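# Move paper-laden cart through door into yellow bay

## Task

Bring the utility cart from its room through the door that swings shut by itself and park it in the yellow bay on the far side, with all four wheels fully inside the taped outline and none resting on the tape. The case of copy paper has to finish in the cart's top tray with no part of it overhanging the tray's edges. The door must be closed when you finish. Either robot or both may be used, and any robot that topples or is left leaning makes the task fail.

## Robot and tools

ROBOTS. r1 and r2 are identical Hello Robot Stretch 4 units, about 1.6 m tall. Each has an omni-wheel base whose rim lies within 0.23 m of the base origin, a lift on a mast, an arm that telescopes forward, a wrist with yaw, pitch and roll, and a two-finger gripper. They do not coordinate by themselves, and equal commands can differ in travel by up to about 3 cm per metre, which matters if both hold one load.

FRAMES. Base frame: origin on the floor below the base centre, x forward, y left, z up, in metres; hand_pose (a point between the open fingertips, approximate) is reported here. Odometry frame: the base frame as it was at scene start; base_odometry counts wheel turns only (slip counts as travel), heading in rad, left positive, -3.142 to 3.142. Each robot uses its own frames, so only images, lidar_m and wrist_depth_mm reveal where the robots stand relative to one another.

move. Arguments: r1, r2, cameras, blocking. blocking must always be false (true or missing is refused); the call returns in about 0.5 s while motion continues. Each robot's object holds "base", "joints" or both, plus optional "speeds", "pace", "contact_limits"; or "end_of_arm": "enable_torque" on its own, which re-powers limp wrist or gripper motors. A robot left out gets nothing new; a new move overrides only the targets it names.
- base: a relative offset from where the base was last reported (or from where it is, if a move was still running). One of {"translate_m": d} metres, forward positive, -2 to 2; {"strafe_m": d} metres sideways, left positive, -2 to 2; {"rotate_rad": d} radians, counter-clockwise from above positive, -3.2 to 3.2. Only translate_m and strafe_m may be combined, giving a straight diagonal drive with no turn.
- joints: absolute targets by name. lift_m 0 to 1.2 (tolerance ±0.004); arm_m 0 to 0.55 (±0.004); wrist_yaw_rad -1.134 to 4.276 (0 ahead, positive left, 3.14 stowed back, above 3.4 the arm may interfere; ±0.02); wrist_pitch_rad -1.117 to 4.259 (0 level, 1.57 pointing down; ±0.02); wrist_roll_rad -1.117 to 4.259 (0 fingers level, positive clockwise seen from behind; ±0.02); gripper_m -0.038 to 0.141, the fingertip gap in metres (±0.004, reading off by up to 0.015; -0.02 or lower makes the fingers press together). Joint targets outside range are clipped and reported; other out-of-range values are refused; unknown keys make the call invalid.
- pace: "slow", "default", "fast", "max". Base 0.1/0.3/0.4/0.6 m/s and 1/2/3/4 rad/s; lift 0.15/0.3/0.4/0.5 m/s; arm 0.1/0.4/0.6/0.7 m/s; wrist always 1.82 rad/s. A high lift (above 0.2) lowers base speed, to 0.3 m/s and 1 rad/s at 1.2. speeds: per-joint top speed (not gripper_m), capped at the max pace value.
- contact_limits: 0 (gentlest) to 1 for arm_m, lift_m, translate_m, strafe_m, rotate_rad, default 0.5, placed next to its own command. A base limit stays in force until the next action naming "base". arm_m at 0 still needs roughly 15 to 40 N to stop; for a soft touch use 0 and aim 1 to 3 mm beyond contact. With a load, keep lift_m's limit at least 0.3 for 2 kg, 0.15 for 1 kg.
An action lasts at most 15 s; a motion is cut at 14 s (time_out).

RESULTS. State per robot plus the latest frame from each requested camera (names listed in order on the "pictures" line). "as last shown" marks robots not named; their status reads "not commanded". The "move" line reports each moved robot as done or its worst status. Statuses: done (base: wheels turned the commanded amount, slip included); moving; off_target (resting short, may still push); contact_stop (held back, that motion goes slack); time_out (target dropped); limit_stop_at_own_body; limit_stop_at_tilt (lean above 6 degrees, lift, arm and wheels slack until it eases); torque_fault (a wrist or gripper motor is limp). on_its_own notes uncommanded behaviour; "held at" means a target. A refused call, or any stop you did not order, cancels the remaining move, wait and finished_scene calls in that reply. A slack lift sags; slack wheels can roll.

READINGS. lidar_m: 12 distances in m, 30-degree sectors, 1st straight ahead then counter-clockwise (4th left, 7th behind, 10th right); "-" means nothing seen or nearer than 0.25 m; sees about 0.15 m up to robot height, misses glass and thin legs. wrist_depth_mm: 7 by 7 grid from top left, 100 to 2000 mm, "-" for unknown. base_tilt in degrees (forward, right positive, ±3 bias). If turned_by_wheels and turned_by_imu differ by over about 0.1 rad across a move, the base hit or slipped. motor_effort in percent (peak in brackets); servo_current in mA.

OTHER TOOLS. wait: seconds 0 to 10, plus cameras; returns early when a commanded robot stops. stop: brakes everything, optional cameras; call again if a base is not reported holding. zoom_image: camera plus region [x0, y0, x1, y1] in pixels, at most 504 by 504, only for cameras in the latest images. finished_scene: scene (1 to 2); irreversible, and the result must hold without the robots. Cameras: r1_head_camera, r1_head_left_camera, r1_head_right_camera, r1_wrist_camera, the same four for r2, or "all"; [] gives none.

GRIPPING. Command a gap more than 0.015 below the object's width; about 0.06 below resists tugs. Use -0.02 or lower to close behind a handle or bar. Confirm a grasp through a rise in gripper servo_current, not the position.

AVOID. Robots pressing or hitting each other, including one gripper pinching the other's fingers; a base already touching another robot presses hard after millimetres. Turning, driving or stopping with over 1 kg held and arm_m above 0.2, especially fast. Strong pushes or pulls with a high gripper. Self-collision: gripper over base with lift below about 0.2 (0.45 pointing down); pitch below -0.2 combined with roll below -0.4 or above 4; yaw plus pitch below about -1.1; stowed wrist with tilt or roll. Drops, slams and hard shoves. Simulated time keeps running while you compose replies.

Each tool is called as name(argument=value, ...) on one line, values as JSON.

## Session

wait(seconds=0, cameras=["all"])

Scene clock: 0.00 s.
r1.base_odometry: x=+0.000 y=+0.000 heading=+0.000
r1.turned_by_wheels: +0.000
r1.turned_by_imu: +0.000
r1.base_tilt: forward=-1.6 right=+1.3
r1.lidar_m: 0.96 1.73 2.02 2.40 3.92 1.60 0.85 0.77 0.78 0.89 0.77 0.78
r1.base_status: not commanded
r1.joint_positions: lift_m=+0.124 arm_m=+0.000 wrist_yaw_rad=+3.194 wrist_pitch_rad=+0.002 wrist_roll_rad=+0.000 gripper_m=+0.056
r1.joint_status: not commanded
r1.measured_speeds: all 0
r1.motor_effort: lift_m=+19 arm_m=-4 wheel_0=-2 wheel_1=+1 wheel_2=+0
r1.servo_current: wrist_yaw_rad=59 wrist_pitch_rad=46 wrist_roll_rad=46 gripper_m=39
r1.hand_pose: x=-0.1216 y=+0.0722 z=+0.3019 quat_wxyz=(-0.026, -0.001, +0.000, +1.000) (m; r1's base frame)
r1.wrist_depth_mm: - 135 - - - - - / - 123 135 - - - - / - 121 191 - - - - / 110 136 194 - - - - / 137 - - - 1618 - - / 226 - 190 1098 188 1160 1118 / 224 163 750 798 768 768 759
r2.base_odometry: x=+0.000 y=+0.000 heading=+0.000
r2.turned_by_wheels: +0.000
r2.turned_by_imu: +0.000
r2.base_tilt: forward=-0.6 right=+0.1
r2.lidar_m: 1.29 1.32 1.58 2.33 2.36 2.78 1.41 1.41 2.77 2.39 2.42 1.48
r2.base_status: not commanded
r2.joint_positions: lift_m=+0.200 arm_m=+0.000 wrist_yaw_rad=+3.211 wrist_pitch_rad=+0.001 wrist_roll_rad=+0.000 gripper_m=+0.056
r2.joint_status: not commanded
r2.measured_speeds: all 0
r2.motor_effort: lift_m=+18 arm_m=-4 wheel_0=-1 wheel_1=+1 wheel_2=+1
r2.servo_current: wrist_yaw_rad=46 wrist_pitch_rad=39 wrist_roll_rad=52 gripper_m=52
r2.hand_pose: x=-0.1229 y=+0.0671 z=+0.3779 quat_wxyz=(-0.035, -0.001, +0.000, +0.999) (m; r2's base frame)
r2.wrist_depth_mm: - - 137 - - - - / - - 137 - - - - / - 109 138 - - - - / - 140 175 - - - - / 214 - - - - - - / 213 1281 196 1255 190 1336 1182 / 208 243 866 - - 854 878
pictures: r1_head_camera, r1_head_left_camera, r1_head_right_camera, r1_wrist_camera, r2_head_camera, r2_head_left_camera, r2_head_right_camera, r2_wrist_camera
Images, in order (width x height): r1_head_camera 420x560, r1_head_left_camera 420x672, r1_head_right_camera 420x672, r1_wrist_camera 616x392, r2_head_camera 420x560, r2_head_left_camera 420x672, r2_head_right_camera 420x672, r2_wrist_camera 616x392.

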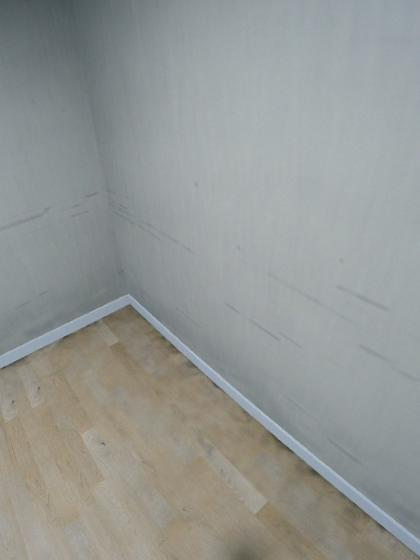

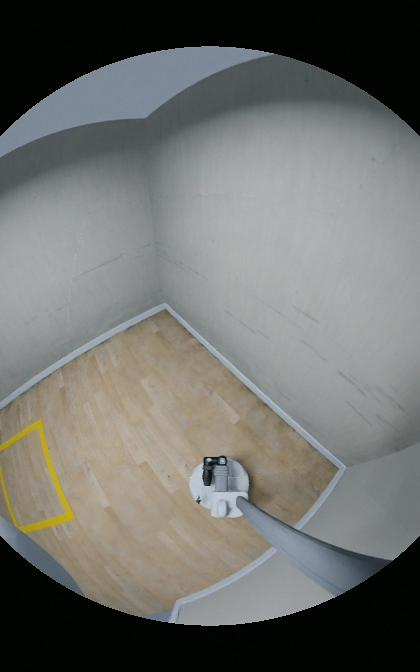

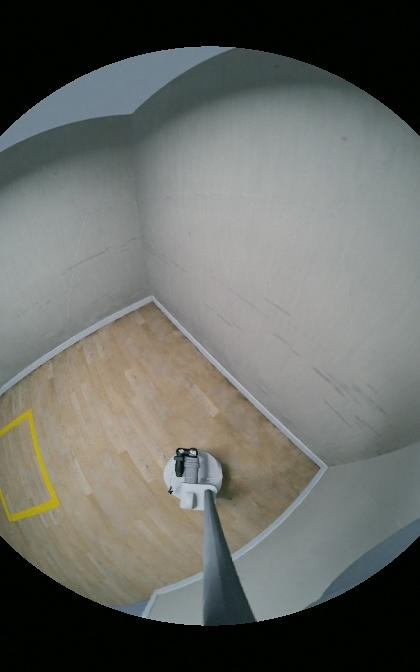

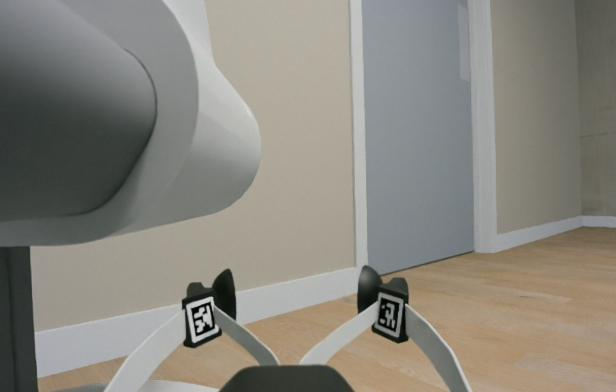

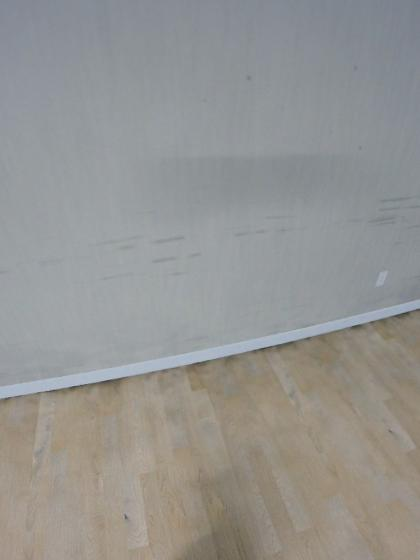

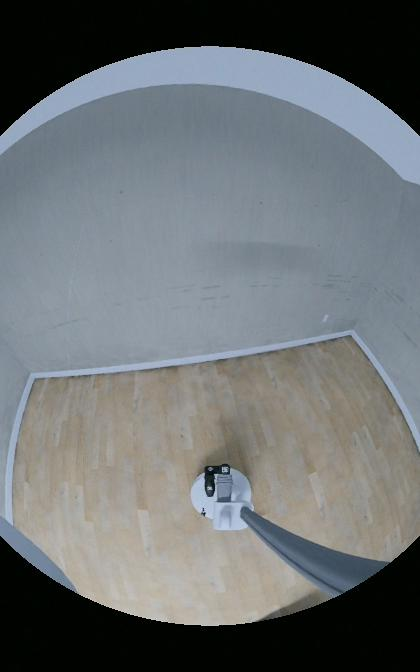

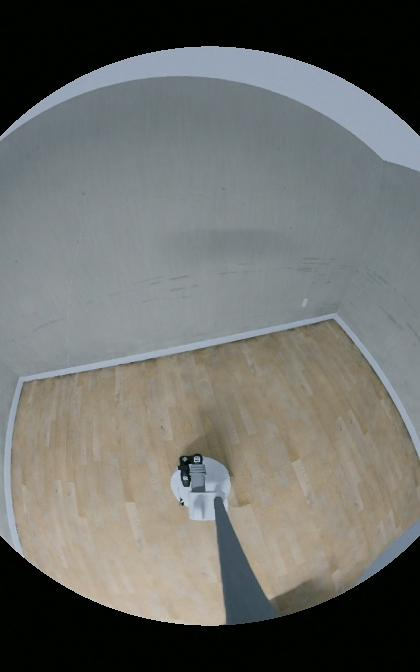

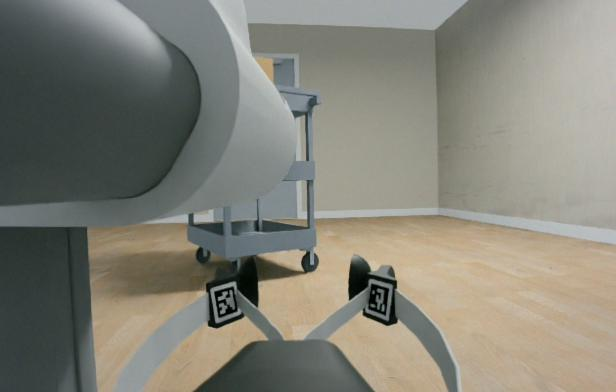

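move(r2={"base":{"rotate_rad":3.1}}, r1={"base":{"rotate_rad":2.6}}, blocking=false, cameras=[])

wait(seconds=6, cameras=[])

wait(seconds=1, cameras=["r1_head_camera","r1_head_left_camera","r2_head_camera","r2_head_left_camera","r2_head_right_camera"])

Scene clock: 7.57 s.
move: r1 moving; r2 moving
r1.base_odometry: x=+0.000 y=+0.000 heading=+0.253
r1.turned_by_wheels: +0.253
r1.turned_by_imu: +0.253
r1.base_tilt: forward=-1.6 right=+1.3
r1.lidar_m: 1.15 2.01 2.11 2.98 2.65 1.07 0.80 0.74 0.81 0.80 0.72 0.82
r1.base_status: rotate_rad moving
r1.joint_positions: lift_m=+0.124 arm_m=+0.000 wrist_yaw_rad=+3.194 wrist_pitch_rad=+0.002 wrist_roll_rad=+0.000 gripper_m=+0.056
r1.joint_status: not commanded
r1.measured_speeds: translate_m=+0.000 strafe_m=+0.000 rotate_rad=+0.974 lift_m=+0.000 arm_m=+0.000 wrist_yaw_rad=+0.000 wrist_pitch_rad=+0.000 wrist_roll_rad=+0.000
r1.motor_effort: lift_m=+19(20) arm_m=-4(4) wheel_0=-7(9) wheel_1=-6(7) wheel_2=-6(7)
r1.servo_current: wrist_yaw_rad=46(59) wrist_pitch_rad=39(52) wrist_roll_rad=33(65) gripper_m=39(46)
r1.hand_pose: x=-0.1216 y=+0.0722 z=+0.3019 quat_wxyz=(-0.026, -0.001, +0.000, +1.000) (m; r1's base frame)
r1.wrist_depth_mm: - 135 - - - - 1808 / - 123 135 - - - 1808 / - 121 192 - - - 1756 / 111 136 195 - - - 1808 / 137 - - - - - 1756 / 226 - 190 976 188 1118 1138 / 224 152 759 798 778 750 759
r2.base_odometry: x=+0.000 y=+0.000 heading=+0.252
r2.turned_by_wheels: +0.252
r2.turned_by_imu: +0.245
r2.base_tilt: forward=-0.7 right=+0.0
r2.lidar_m: 1.29 1.38 1.94 2.33 2.46 3.37 1.44 3.35 2.49 2.40 1.84 1.36
r2.base_status: rotate_rad moving
r2.joint_positions: lift_m=+0.200 arm_m=+0.000 wrist_yaw_rad=+3.211 wrist_pitch_rad=+0.001 wrist_roll_rad=+0.000 gripper_m=+0.056
r2.joint_status: not commanded
r2.measured_speeds: translate_m=+0.002 strafe_m=+0.000 rotate_rad=+0.977 lift_m=+0.000 arm_m=+0.000 wrist_yaw_rad=+0.000 wrist_pitch_rad=+0.000 wrist_roll_rad=+0.000
r2.motor_effort: lift_m=+18(18) arm_m=-4(4) wheel_0=-4(9) wheel_1=-10(10) wheel_2=-10(11)
r2.servo_current: wrist_yaw_rad=52(52) wrist_pitch_rad=46(46) wrist_roll_rad=52(65) gripper_m=46(52)
r2.hand_pose: x=-0.1229 y=+0.0671 z=+0.3779 quat_wxyz=(-0.035, -0.001, +0.000, +0.999) (m; r2's base frame)
r2.wrist_depth_mm: - - 137 - - - - / - - 137 1756 - - - / - 109 138 286 - - - / - 140 176 - - - - / 214 - - - - - - / 213 1281 196 1308 190 1336 1182 / 208 242 878 - - 854 878
pictures: none
No camera images: "cameras" was empty.

Scene clock: 9.67 s.
earlier move: r1 done; r2 moving
r1.base_odometry: x=+0.000 y=+0.000 heading=+2.600
r1.turned_by_wheels: +2.347
r1.turned_by_imu: +2.360
r1.base_tilt: forward=-1.6 right=+1.3
r1.lidar_m: 1.66 0.87 0.75 0.75 0.87 0.77 0.77 0.91 1.64 2.03 2.39 3.92
r1.base_status: done
r1.joint_positions: lift_m=+0.124 arm_m=+0.000 wrist_yaw_rad=+3.194 wrist_pitch_rad=+0.002 wrist_roll_rad=+0.000 gripper_m=+0.056
r1.joint_status: not commanded
r1.measured_speeds: all 0
r1.motor_effort: lift_m=+20(20) arm_m=-4(4) wheel_0=-2(10) wheel_1=-1(9) wheel_2=+0(8)
r1.servo_current: wrist_yaw_rad=39(65) wrist_pitch_rad=39(52) wrist_roll_rad=59(65) gripper_m=39(52)
r1.hand_pose: x=-0.1216 y=+0.0722 z=+0.3019 quat_wxyz=(-0.026, -0.001, +0.000, +1.000) (m; r1's base frame)
r1.wrist_depth_mm: - 135 - - - - - / - 123 135 - - - - / - 121 191 - - - - / 111 135 194 - - - - / 137 - - - - - - / 227 - 190 - 187 - - / 750 759 759 153 741 683 750
r2.base_odometry: x=+0.000 y=+0.000 heading=+3.099
r2.turned_by_wheels: +2.847
r2.turned_by_imu: +2.772
r2.base_tilt: forward=-0.6 right=+0.1
r2.lidar_m: 1.45 1.38 2.84 2.37 2.40 1.56 1.31 1.30 1.51 2.33 2.32 2.69
r2.base_status: rotate_rad moving
r2.joint_positions: lift_m=+0.200 arm_m=+0.000 wrist_yaw_rad=+3.211 wrist_pitch_rad=+0.001 wrist_roll_rad=+0.000 gripper_m=+0.056
r2.joint_status: not commanded
r2.measured_speeds: all 0
r2.motor_effort: lift_m=+18(18) arm_m=-4(4) wheel_0=-1(10) wheel_1=-2(10) wheel_2=-4(13)
r2.servo_current: wrist_yaw_rad=46(52) wrist_pitch_rad=46(46) wrist_roll_rad=59(65) gripper_m=46(52)
r2.hand_pose: x=-0.1228 y=+0.0671 z=+0.3779 quat_wxyz=(-0.035, -0.001, +0.000, +0.999) (m; r2's base frame)
r2.wrist_depth_mm: - - 137 - - - - / - 107 137 - - - - / - 110 138 236 - - - / - 140 164 - - - - / 216 - - - - - - / 212 1205 193 1182 190 1308 1205 / 211 246 866 - - 842 866
wait: 2.10 of 6 s (r1 has come to rest)
pictures: none
No camera images: "cameras" was empty.

Scene clock: 9.90 s.
earlier move: r2 done
r1.base_odometry: x=+0.000 y=+0.000 heading=+2.600
r1.turned_by_wheels: +0.000
r1.turned_by_imu: +0.000
r1.base_tilt: forward=-1.6 right=+1.3
r1.lidar_m: 1.68 0.89 0.76 0.75 0.88 0.77 0.77 0.92 1.66 2.02 2.40 3.91
r1.base_status: done
r1.joint_positions: lift_m=+0.124 arm_m=+0.000 wrist_yaw_rad=+3.194 wrist_pitch_rad=+0.002 wrist_roll_rad=+0.000 gripper_m=+0.056
r1.joint_status: not commanded
r1.measured_speeds: all 0
r1.motor_effort: lift_m=+20(20) arm_m=-4(4) wheel_0=-1(10) wheel_1=-1(9) wheel_2=+0(8)
r1.servo_current: wrist_yaw_rad=39(65) wrist_pitch_rad=46(52) wrist_roll_rad=39(65) gripper_m=39(52)
r1.hand_pose: x=-0.1216 y=+0.0722 z=+0.3019 quat_wxyz=(-0.026, -0.001, +0.000, +1.000) (m; r1's base frame)
r1.wrist_depth_mm: - 135 - - - - - / - 123 135 - - - - / - 121 191 - - - - / 110 136 195 - - - - / 137 - - - - - - / 227 - 190 - 187 - - / 750 759 759 153 741 683 741
r2.base_odometry: x=+0.000 y=+0.000 heading=+3.099
r2.turned_by_wheels: +0.000
r2.turned_by_imu: +0.000
r2.base_tilt: forward=-0.7 right=+0.1
r2.lidar_m: 1.44 1.40 2.85 2.39 2.36 1.57 1.33 1.28 1.50 2.35 2.34 2.68
r2.base_status: done
r2.joint_positions: lift_m=+0.200 arm_m=+0.000 wrist_yaw_rad=+3.211 wrist_pitch_rad=+0.001 wrist_roll_rad=+0.000 gripper_m=+0.056
r2.joint_status: not commanded
r2.measured_speeds: all 0
r2.motor_effort: lift_m=+18(18) arm_m=-4(4) wheel_0=-3(10) wheel_1=-2(10) wheel_2=-4(13)
r2.servo_current: wrist_yaw_rad=52(52) wrist_pitch_rad=39(46) wrist_roll_rad=46(65) gripper_m=52(52)
r2.hand_pose: x=-0.1228 y=+0.0671 z=+0.3779 quat_wxyz=(-0.035, -0.001, +0.000, +0.999) (m; r2's base frame)
r2.wrist_depth_mm: - - 137 - - - - / - 107 137 - - - - / - 110 138 236 - - - / - 140 165 - - - - / 216 - - - - - - / 213 1182 192 1182 190 1308 1182 / 211 245 878 - - 842 878
wait: 0.23 of 1 s (r2 has come to rest)
pictures: r1_head_camera, r1_head_left_camera, r2_head_camera, r2_head_left_camera, r2_head_right_camera
Images, in order (width x height): r1_head_camera 420x560, r1_head_left_camera 420x672, r2_head_camera 420x560, r2_head_left_camera 420x672, r2_head_right_camera 420x672.

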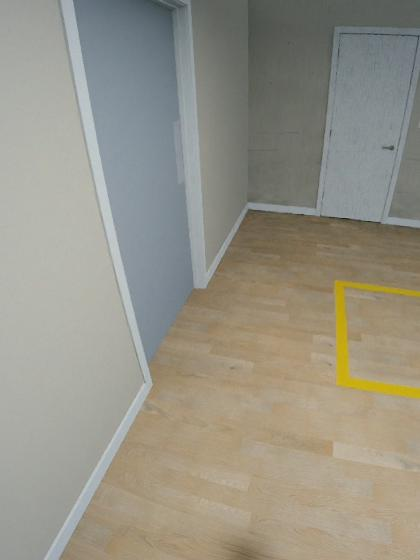

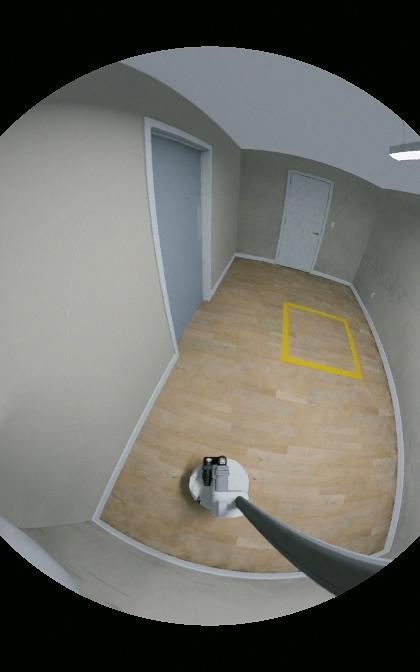

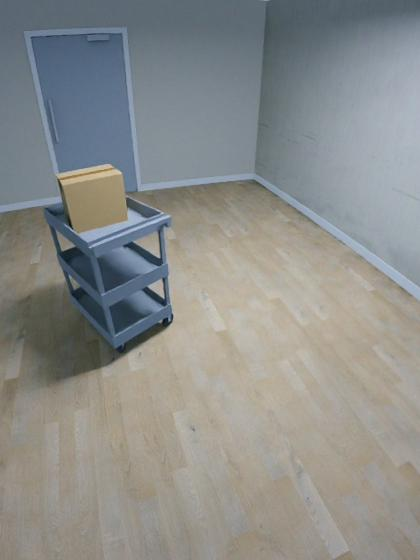

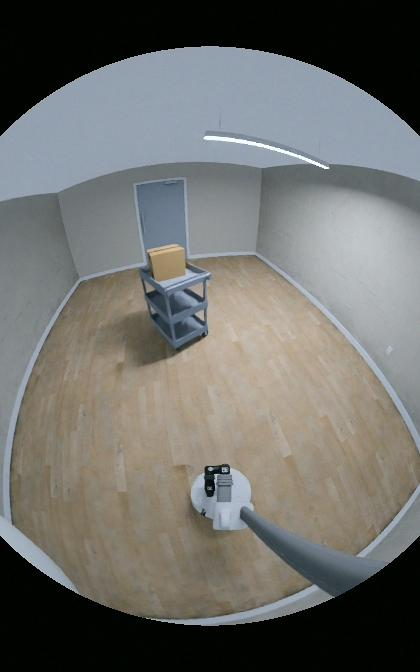

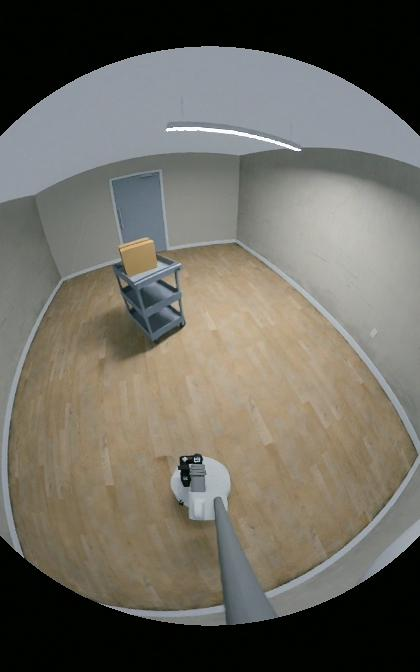

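zoom_image(camera="r2_head_camera", region=[20, 140, 200, 370])

zoom_image(camera="r1_head_camera", region=[60, 0, 260, 400])

Scaled by 2.191 from the camera's 420x560 image, which has a finer 1200x1600 frame.

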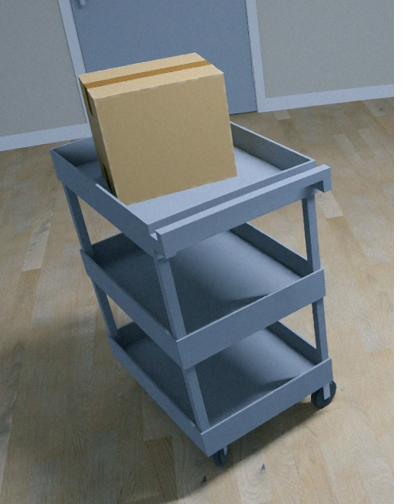

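Scaled by 1.260 from the camera's 420x560 image, which has a finer 600x800 frame.

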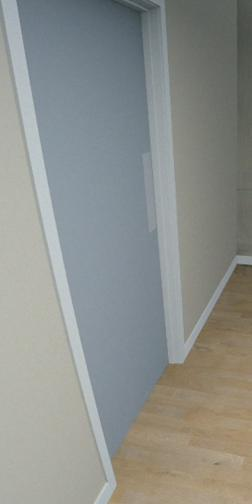

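move(r2={"base":{"rotate_rad":0.3},"joints":{"lift_m":0.9}}, r1={"joints":{"lift_m":0.6}}, blocking=false, cameras=[])

wait(seconds=5, cameras=[])

move(r2={"joints":{"wrist_yaw_rad":0,"wrist_roll_rad":1.57,"gripper_m":0.13,"wrist_pitch_rad":0},"base":{"translate_m":0.4,"strafe_m":0.1}}, r1={"joints":{"wrist_yaw_rad":1.57,"gripper_m":-0.02},"base":{"rotate_rad":-0.29}}, blocking=false, cameras=[])

wait(seconds=5, cameras=[])

wait(seconds=2, cameras=["r2_head_camera","r2_wrist_camera","r1_head_camera","r1_head_left_camera"])

Scene clock: 47.83 s.
move: r1 moving; r2 moving
r1.base_odometry: x=+0.000 y=+0.000 heading=+2.600
r1.turned_by_wheels: +0.000
r1.turned_by_imu: +0.000
r1.base_tilt: forward=-1.6 right=+1.3
r1.lidar_m: 1.67 0.85 0.76 0.76 0.88 0.77 0.78 0.91 1.65 2.04 2.38 3.93
r1.base_status: not commanded
r1.joint_positions: lift_m=+0.162 arm_m=+0.000 wrist_yaw_rad=+3.194 wrist_pitch_rad=+0.002 wrist_roll_rad=+0.000 gripper_m=+0.056
r1.joint_status: lift_m moving
r1.measured_speeds: translate_m=+0.000 strafe_m=+0.000 rotate_rad=+0.000 lift_m=+0.146 arm_m=+0.000 wrist_yaw_rad=+0.000 wrist_pitch_rad=+0.000 wrist_roll_rad=+0.000
r1.motor_effort: lift_m=+25(27) arm_m=-4(4) wheel_0=-1(2) wheel_1=-1(1) wheel_2=+0(0)
r1.servo_current: wrist_yaw_rad=78(78) wrist_pitch_rad=39(46) wrist_roll_rad=39(52) gripper_m=39(46)
r1.hand_pose: x=-0.1216 y=+0.0722 z=+0.3395 quat_wxyz=(-0.026, -0.001, +0.000, +1.000) (m; r1's base frame)
r1.wrist_depth_mm: - 135 - - - - - / - 123 135 - - - - / - 121 191 - - - - / 112 136 194 - - - - / 137 - - - - - - / 225 - 190 - 188 - - / 809 820 798 143 750 - -
r2.base_odometry: x=+0.000 y=+0.000 heading=-2.958
r2.turned_by_wheels: +0.226
r2.turned_by_imu: +0.221
r2.base_tilt: forward=-0.7 right=+0.1
r2.lidar_m: 1.41 3.68 2.53 2.39 2.00 1.40 1.28 1.35 1.76 2.33 2.38 3.13
r2.base_status: rotate_rad moving
r2.joint_positions: lift_m=+0.238 arm_m=+0.000 wrist_yaw_rad=+3.211 wrist_pitch_rad=+0.001 wrist_roll_rad=+0.000 gripper_m=+0.056
r2.joint_status: lift_m moving
r2.measured_speeds: translate_m=+0.000 strafe_m=+0.000 rotate_rad=+0.577 lift_m=+0.146 arm_m=+0.000 wrist_yaw_rad=+0.000 wrist_pitch_rad=+0.000 wrist_roll_rad=+0.000
r2.motor_effort: lift_m=+23(24) arm_m=-4(4) wheel_0=-8(9) wheel_1=-4(10) wheel_2=-5(11)
r2.servo_current: wrist_yaw_rad=39(52) wrist_pitch_rad=39(46) wrist_roll_rad=33(52) gripper_m=46(52)
r2.hand_pose: x=-0.1228 y=+0.0671 z=+0.4157 quat_wxyz=(-0.035, -0.001, +0.000, +0.999) (m; r2's base frame)
r2.wrist_depth_mm: - - 137 - - - - / - 107 137 - - - - / - 110 138 235 - - - / - 140 165 - - - - / 216 - - - - - - / 212 1229 193 1160 190 1229 1182 / 211 244 1025 - - 960 931
pictures: none
No camera images: "cameras" was empty.

Scene clock: 50.20 s.
earlier move: r1 done; r2 moving
r1.base_odometry: x=+0.000 y=+0.000 heading=+2.600
r1.turned_by_wheels: +0.000
r1.turned_by_imu: +0.000
r1.base_tilt: forward=-1.6 right=+1.3
r1.lidar_m: 1.66 0.86 0.74 0.74 0.89 0.77 0.77 0.93 1.65 2.05 2.40 3.92
r1.base_status: not commanded
r1.joint_positions: lift_m=+0.600 arm_m=+0.000 wrist_yaw_rad=+3.194 wrist_pitch_rad=+0.002 wrist_roll_rad=+0.000 gripper_m=+0.056
r1.joint_status: all done
r1.measured_speeds: all 0
r1.motor_effort: lift_m=+24(28) arm_m=-4(4) wheel_0=-1(2) wheel_1=-1(1) wheel_2=+0(0)
r1.servo_current: wrist_yaw_rad=39(78) wrist_pitch_rad=39(52) wrist_roll_rad=59(72) gripper_m=46(52)
r1.hand_pose: x=-0.1216 y=+0.0722 z=+0.7771 quat_wxyz=(-0.026, -0.001, +0.000, +1.000) (m; r1's base frame)
r1.wrist_depth_mm: - 135 - - - - - / - 123 135 - - - - / - 121 190 - - - - / 110 136 195 - - - - / 137 - - - - - - / 216 - 190 - 188 - - / - 140 - 137 - - -
r2.base_odometry: x=+0.000 y=+0.000 heading=-2.885
r2.turned_by_wheels: +0.073
r2.turned_by_imu: +0.072
r2.base_tilt: forward=-0.7 right=+0.1
r2.lidar_m: 1.36 3.39 2.49 2.39 1.86 1.37 1.30 1.36 1.87 2.34 2.43 3.35
r2.base_status: done
r2.joint_positions: lift_m=+0.868 arm_m=+0.000 wrist_yaw_rad=+3.211 wrist_pitch_rad=+0.001 wrist_roll_rad=+0.000 gripper_m=+0.056
r2.joint_status: lift_m moving
r2.measured_speeds: translate_m=+0.000 strafe_m=+0.000 rotate_rad=+0.000 lift_m=+0.144 arm_m=+0.000 wrist_yaw_rad=+0.000 wrist_pitch_rad=+0.000 wrist_roll_rad=+0.000
r2.motor_effort: lift_m=+21(26) arm_m=-4(4) wheel_0=-3(9) wheel_1=-2(10) wheel_2=-4(11)
r2.servo_current: wrist_yaw_rad=39(52) wrist_pitch_rad=39(46) wrist_roll_rad=33(59) gripper_m=46(59)
r2.hand_pose: x=-0.1228 y=+0.0671 z=+1.0455 quat_wxyz=(-0.035, -0.001, +0.000, +0.999) (m; r2's base frame)
r2.wrist_depth_mm: - - 137 - - - - / - 107 137 - - - - / - 113 138 234 - - - / - 140 164 - - - - / 216 - - - - - - / 213 - 190 - 187 - - / 212 122 - - - - -
wait: 2.37 of 5 s (r1 has come to rest)
pictures: none
No camera images: "cameras" was empty.

Scene clock: 50.70 s.
earlier move: r2 moving
move: r1 moving; r2 moving
r1.base_odometry: x=+0.000 y=+0.000 heading=+2.377
r1.turned_by_wheels: -0.223
r1.turned_by_imu: -0.224
r1.base_tilt: forward=-1.6 right=+1.3
r1.lidar_m: 2.51 1.03 0.77 0.74 0.81 0.82 0.77 0.83 1.18 2.02 2.13 3.09
r1.base_status: rotate_rad moving
r1.joint_positions: lift_m=+0.600 arm_m=+0.000 wrist_yaw_rad=+2.607 wrist_pitch_rad=+0.002 wrist_roll_rad=+0.000 gripper_m=+0.037
r1.joint_status: wrist_yaw_rad moving; gripper_m moving
r1.measured_speeds: translate_m=+0.000 strafe_m=+0.000 rotate_rad=-0.552 lift_m=+0.000 arm_m=+0.000 wrist_yaw_rad=-1.820 wrist_pitch_rad=+0.000 wrist_roll_rad=+0.000
r1.motor_effort: lift_m=+24(24) arm_m=-3(4) wheel_0=+5(8) wheel_1=+2(7) wheel_2=+0(7)
r1.servo_current: wrist_yaw_rad=104(117) wrist_pitch_rad=46(46) wrist_roll_rad=52(59) gripper_m=104(104)
r1.hand_pose: x=-0.0327 y=+0.2221 z=+0.7772 quat_wxyz=(+0.264, -0.001, +0.000, +0.965) (m; r1's base frame)
r1.wrist_depth_mm: - - - - - - - / - - - - - - - / - - - - - - - / - - - - - - - / - - - - - - - / - - 190 - 186 - - / - 143 - 138 - - -
r2.base_odometry: x=-0.028 y=-0.016 heading=-2.884
r2.turned_by_wheels: +0.000
r2.turned_by_imu: +0.000
r2.base_tilt: forward=-0.7 right=+0.1
r2.lidar_m: 1.37 3.39 2.50 2.36 1.91 1.42 1.33 1.38 1.95 2.33 2.40 3.38
r2.base_status: translate_m moving; strafe_m moving
r2.joint_positions: lift_m=+0.900 arm_m=+0.000 wrist_yaw_rad=+2.651 wrist_pitch_rad=+0.001 wrist_roll_rad=+0.588 gripper_m=+0.075
r2.joint_status: lift_m moving; wrist_yaw_rad moving; wrist_pitch_rad moving; wrist_roll_rad moving; gripper_m moving
r2.measured_speeds: translate_m=+0.121 strafe_m=+0.030 rotate_rad=+0.000 lift_m=+0.000 arm_m=+0.000 wrist_yaw_rad=-1.726 wrist_pitch_rad=+0.000 wrist_roll_rad=+1.820
r2.motor_effort: lift_m=+22(24) arm_m=-4(4) wheel_0=+7(7) wheel_1=+8(9) wheel_2=-12(13)
r2.servo_current: wrist_yaw_rad=111(156) wrist_pitch_rad=13(59) wrist_roll_rad=65(117) gripper_m=104(104)
r2.hand_pose: x=-0.0422 y=+0.2130 z=+1.0776 quat_wxyz=(+0.233, +0.070, +0.281, +0.928) (m; r2's base frame)
r2.wrist_depth_mm: - - - - - - - / - - - - - - - / - - - - - - - / - - - - - - - / - - - - - - - / 255 - 189 - 188 1921 1708 / - - - - - 1661 1397
pictures: none
No camera images: "cameras" was empty.

Scene clock: 51.73 s.
earlier move: r1 done; r2 moving
r1.base_odometry: x=+0.000 y=+0.000 heading=+2.310
r1.turned_by_wheels: -0.067
r1.turned_by_imu: -0.067
r1.base_tilt: forward=-1.6 right=+1.3
r1.lidar_m: 3.14 1.11 0.79 0.74 0.80 0.81 0.77 0.81 1.10 2.00 2.07 2.87
r1.base_status: done
r1.joint_positions: lift_m=+0.600 arm_m=+0.000 wrist_yaw_rad=+1.573 wrist_pitch_rad=+0.002 wrist_roll_rad=+0.000 gripper_m=-0.019
r1.joint_status: all done
r1.measured_speeds: all 0
r1.motor_effort: lift_m=+24(24) arm_m=-3(4) wheel_0=+2(8) wheel_1=+0(7) wheel_2=+0(7)
r1.servo_current: wrist_yaw_rad=59(117) wrist_pitch_rad=39(52) wrist_roll_rad=46(59) gripper_m=59(130)
r1.hand_pose: x=+0.2578 y=+0.2885 z=+0.7772 quat_wxyz=(+0.706, -0.001, +0.001, +0.708) (m; r1's base frame)
r1.wrist_depth_mm: - - - - - - - / - - - - - - - / - - - - - - - / - - - - - - - / - - - - - - - / - - 183 199 171 - - / - 133 163 147 144 - -
r2.base_odometry: x=-0.248 y=-0.136 heading=-2.884
r2.turned_by_wheels: +0.000
r2.turned_by_imu: +0.001
r2.base_tilt: forward=-0.6 right=+0.0
r2.lidar_m: 1.12 3.31 2.39 2.31 2.28 1.66 1.60 1.65 2.30 2.40 2.52 1.35
r2.base_status: translate_m moving; strafe_m moving
r2.joint_positions: lift_m=+0.900 arm_m=+0.000 wrist_yaw_rad=+0.859 wrist_pitch_rad=+0.001 wrist_roll_rad=+1.568 gripper_m=+0.130
r2.joint_status: lift_m moving; wrist_yaw_rad moving; wrist_pitch_rad moving; wrist_roll_rad moving; gripper_m moving
r2.measured_speeds: translate_m=+0.252 strafe_m=+0.063 rotate_rad=+0.000 lift_m=+0.000 arm_m=+0.000 wrist_yaw_rad=-1.733 wrist_pitch_rad=+0.000 wrist_roll_rad=+0.000
r2.motor_effort: lift_m=+21(25) arm_m=-4(4) wheel_0=+3(9) wheel_1=+4(10) wheel_2=-4(13)
r2.servo_current: wrist_yaw_rad=111(156) wrist_pitch_rad=78(78) wrist_roll_rad=59(117) gripper_m=39(117)
r2.hand_pose: x=+0.4255 y=+0.1612 z=+1.0776 quat_wxyz=(+0.644, +0.642, +0.294, +0.295) (m; r2's base frame)
r2.wrist_depth_mm: - - - - - - 1499 / - - - - - - 1499 / - - - - - - 1499 / - - - - - - 1499 / - - - - - - 1537 / - - 218 - 219 1756 1537 / - - - - - - 1537
wait: 1.03 of 5 s (r1 has come to rest)
pictures: none
No camera images: "cameras" was empty.

Scene clock: 53.03 s.
earlier move: r2 done
r1.base_odometry: x=+0.000 y=+0.000 heading=+2.310
r1.turned_by_wheels: +0.000
r1.turned_by_imu: +0.000
r1.base_tilt: forward=-1.6 right=+1.3
r1.lidar_m: 3.14 1.11 0.79 0.74 0.77 0.80 0.75 0.80 1.13 2.01 2.09 2.87
r1.base_status: done
r1.joint_positions: lift_m=+0.600 arm_m=+0.000 wrist_yaw_rad=+1.573 wrist_pitch_rad=+0.002 wrist_roll_rad=+0.000 gripper_m=-0.019
r1.joint_status: all done
r1.measured_speeds: all 0
r1.motor_effort: lift_m=+24(24) arm_m=-3(4) wheel_0=+1(8) wheel_1=+0(7) wheel_2=+0(7)
r1.servo_current: wrist_yaw_rad=52(117) wrist_pitch_rad=46(52) wrist_roll_rad=46(65) gripper_m=46(130)
r1.hand_pose: x=+0.2578 y=+0.2885 z=+0.7772 quat_wxyz=(+0.706, -0.001, +0.001, +0.708) (m; r1's base frame)
r1.wrist_depth_mm: - - - - - - - / - - - - - - - / - - - - - - - / - - - - - - - / - - - - - - - / - - 183 198 170 - - / - 132 163 146 144 - -
r2.base_odometry: x=-0.361 y=-0.198 heading=-2.884
r2.turned_by_wheels: +0.000
r2.turned_by_imu: +0.000
r2.base_tilt: forward=-0.7 right=+0.1
r2.lidar_m: 0.99 3.26 2.42 2.28 2.42 1.77 1.69 1.80 2.45 2.42 2.53 1.16
r2.base_status: done
r2.joint_positions: lift_m=+0.900 arm_m=+0.000 wrist_yaw_rad=+0.003 wrist_pitch_rad=+0.001 wrist_roll_rad=+1.568 gripper_m=+0.130
r2.joint_status: all done
r2.measured_speeds: all 0
r2.motor_effort: lift_m=+21(25) arm_m=-4(4) wheel_0=+4(9) wheel_1=+3(10) wheel_2=-4(13)
r2.servo_current: wrist_yaw_rad=59(156) wrist_pitch_rad=46(78) wrist_roll_rad=46(117) gripper_m=52(117)
r2.hand_pose: x=+0.4596 y=-0.0866 z=+1.0776 quat_wxyz=(+0.708, +0.706, +0.001, +0.001) (m; r2's base frame)
r2.wrist_depth_mm: - - - - - - 1464 / - - - - - - 1464 / - - - - 1118 1229 1138 / - - - 1118 1098 1430 854 / - - - - 1042 1308 1182 / - - 218 - 213 1808 1499 / - - - - - - 1464
wait: 1.30 of 2 s (r2 has come to rest)
pictures: r1_head_camera, r1_head_left_camera, r2_head_camera, r2_wrist_camera
Images, in order (width x height): r1_head_camera 420x560, r1_head_left_camera 420x672, r2_head_camera 420x560, r2_wrist_camera 616x392.

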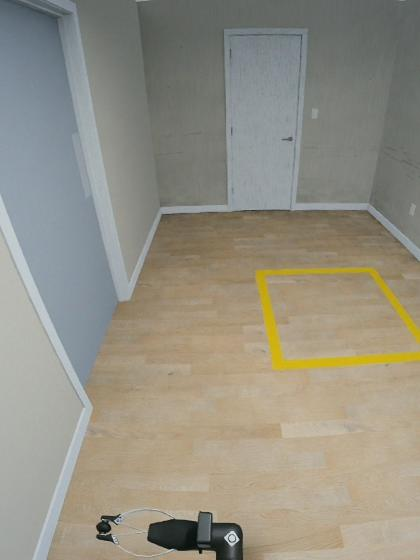

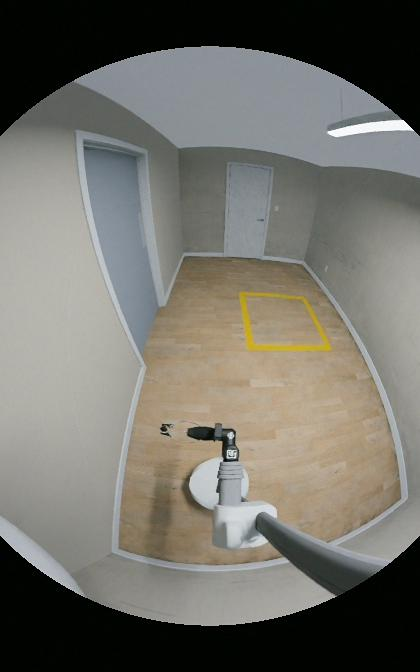

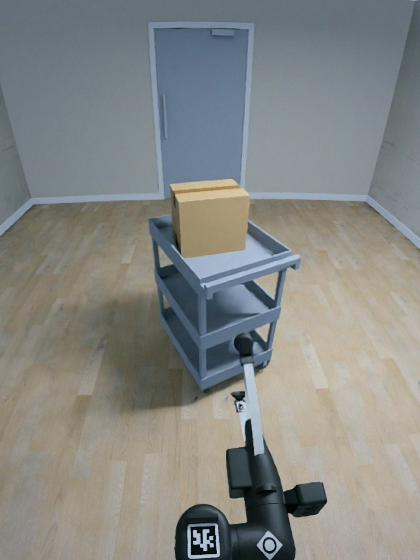

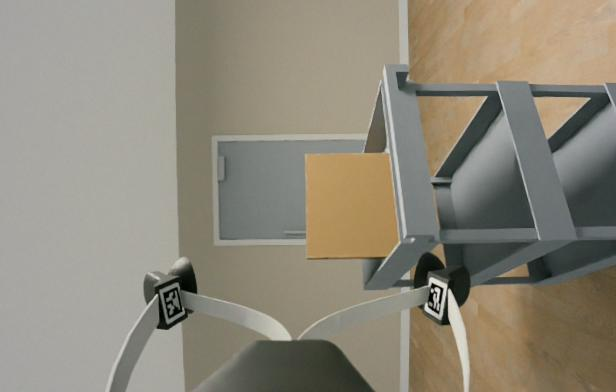

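zoom_image(camera="r2_head_camera", region=[130, 160, 310, 420])

Scaled by 1.938 from the camera's 420x560 image, which has a finer 1200x1600 frame.

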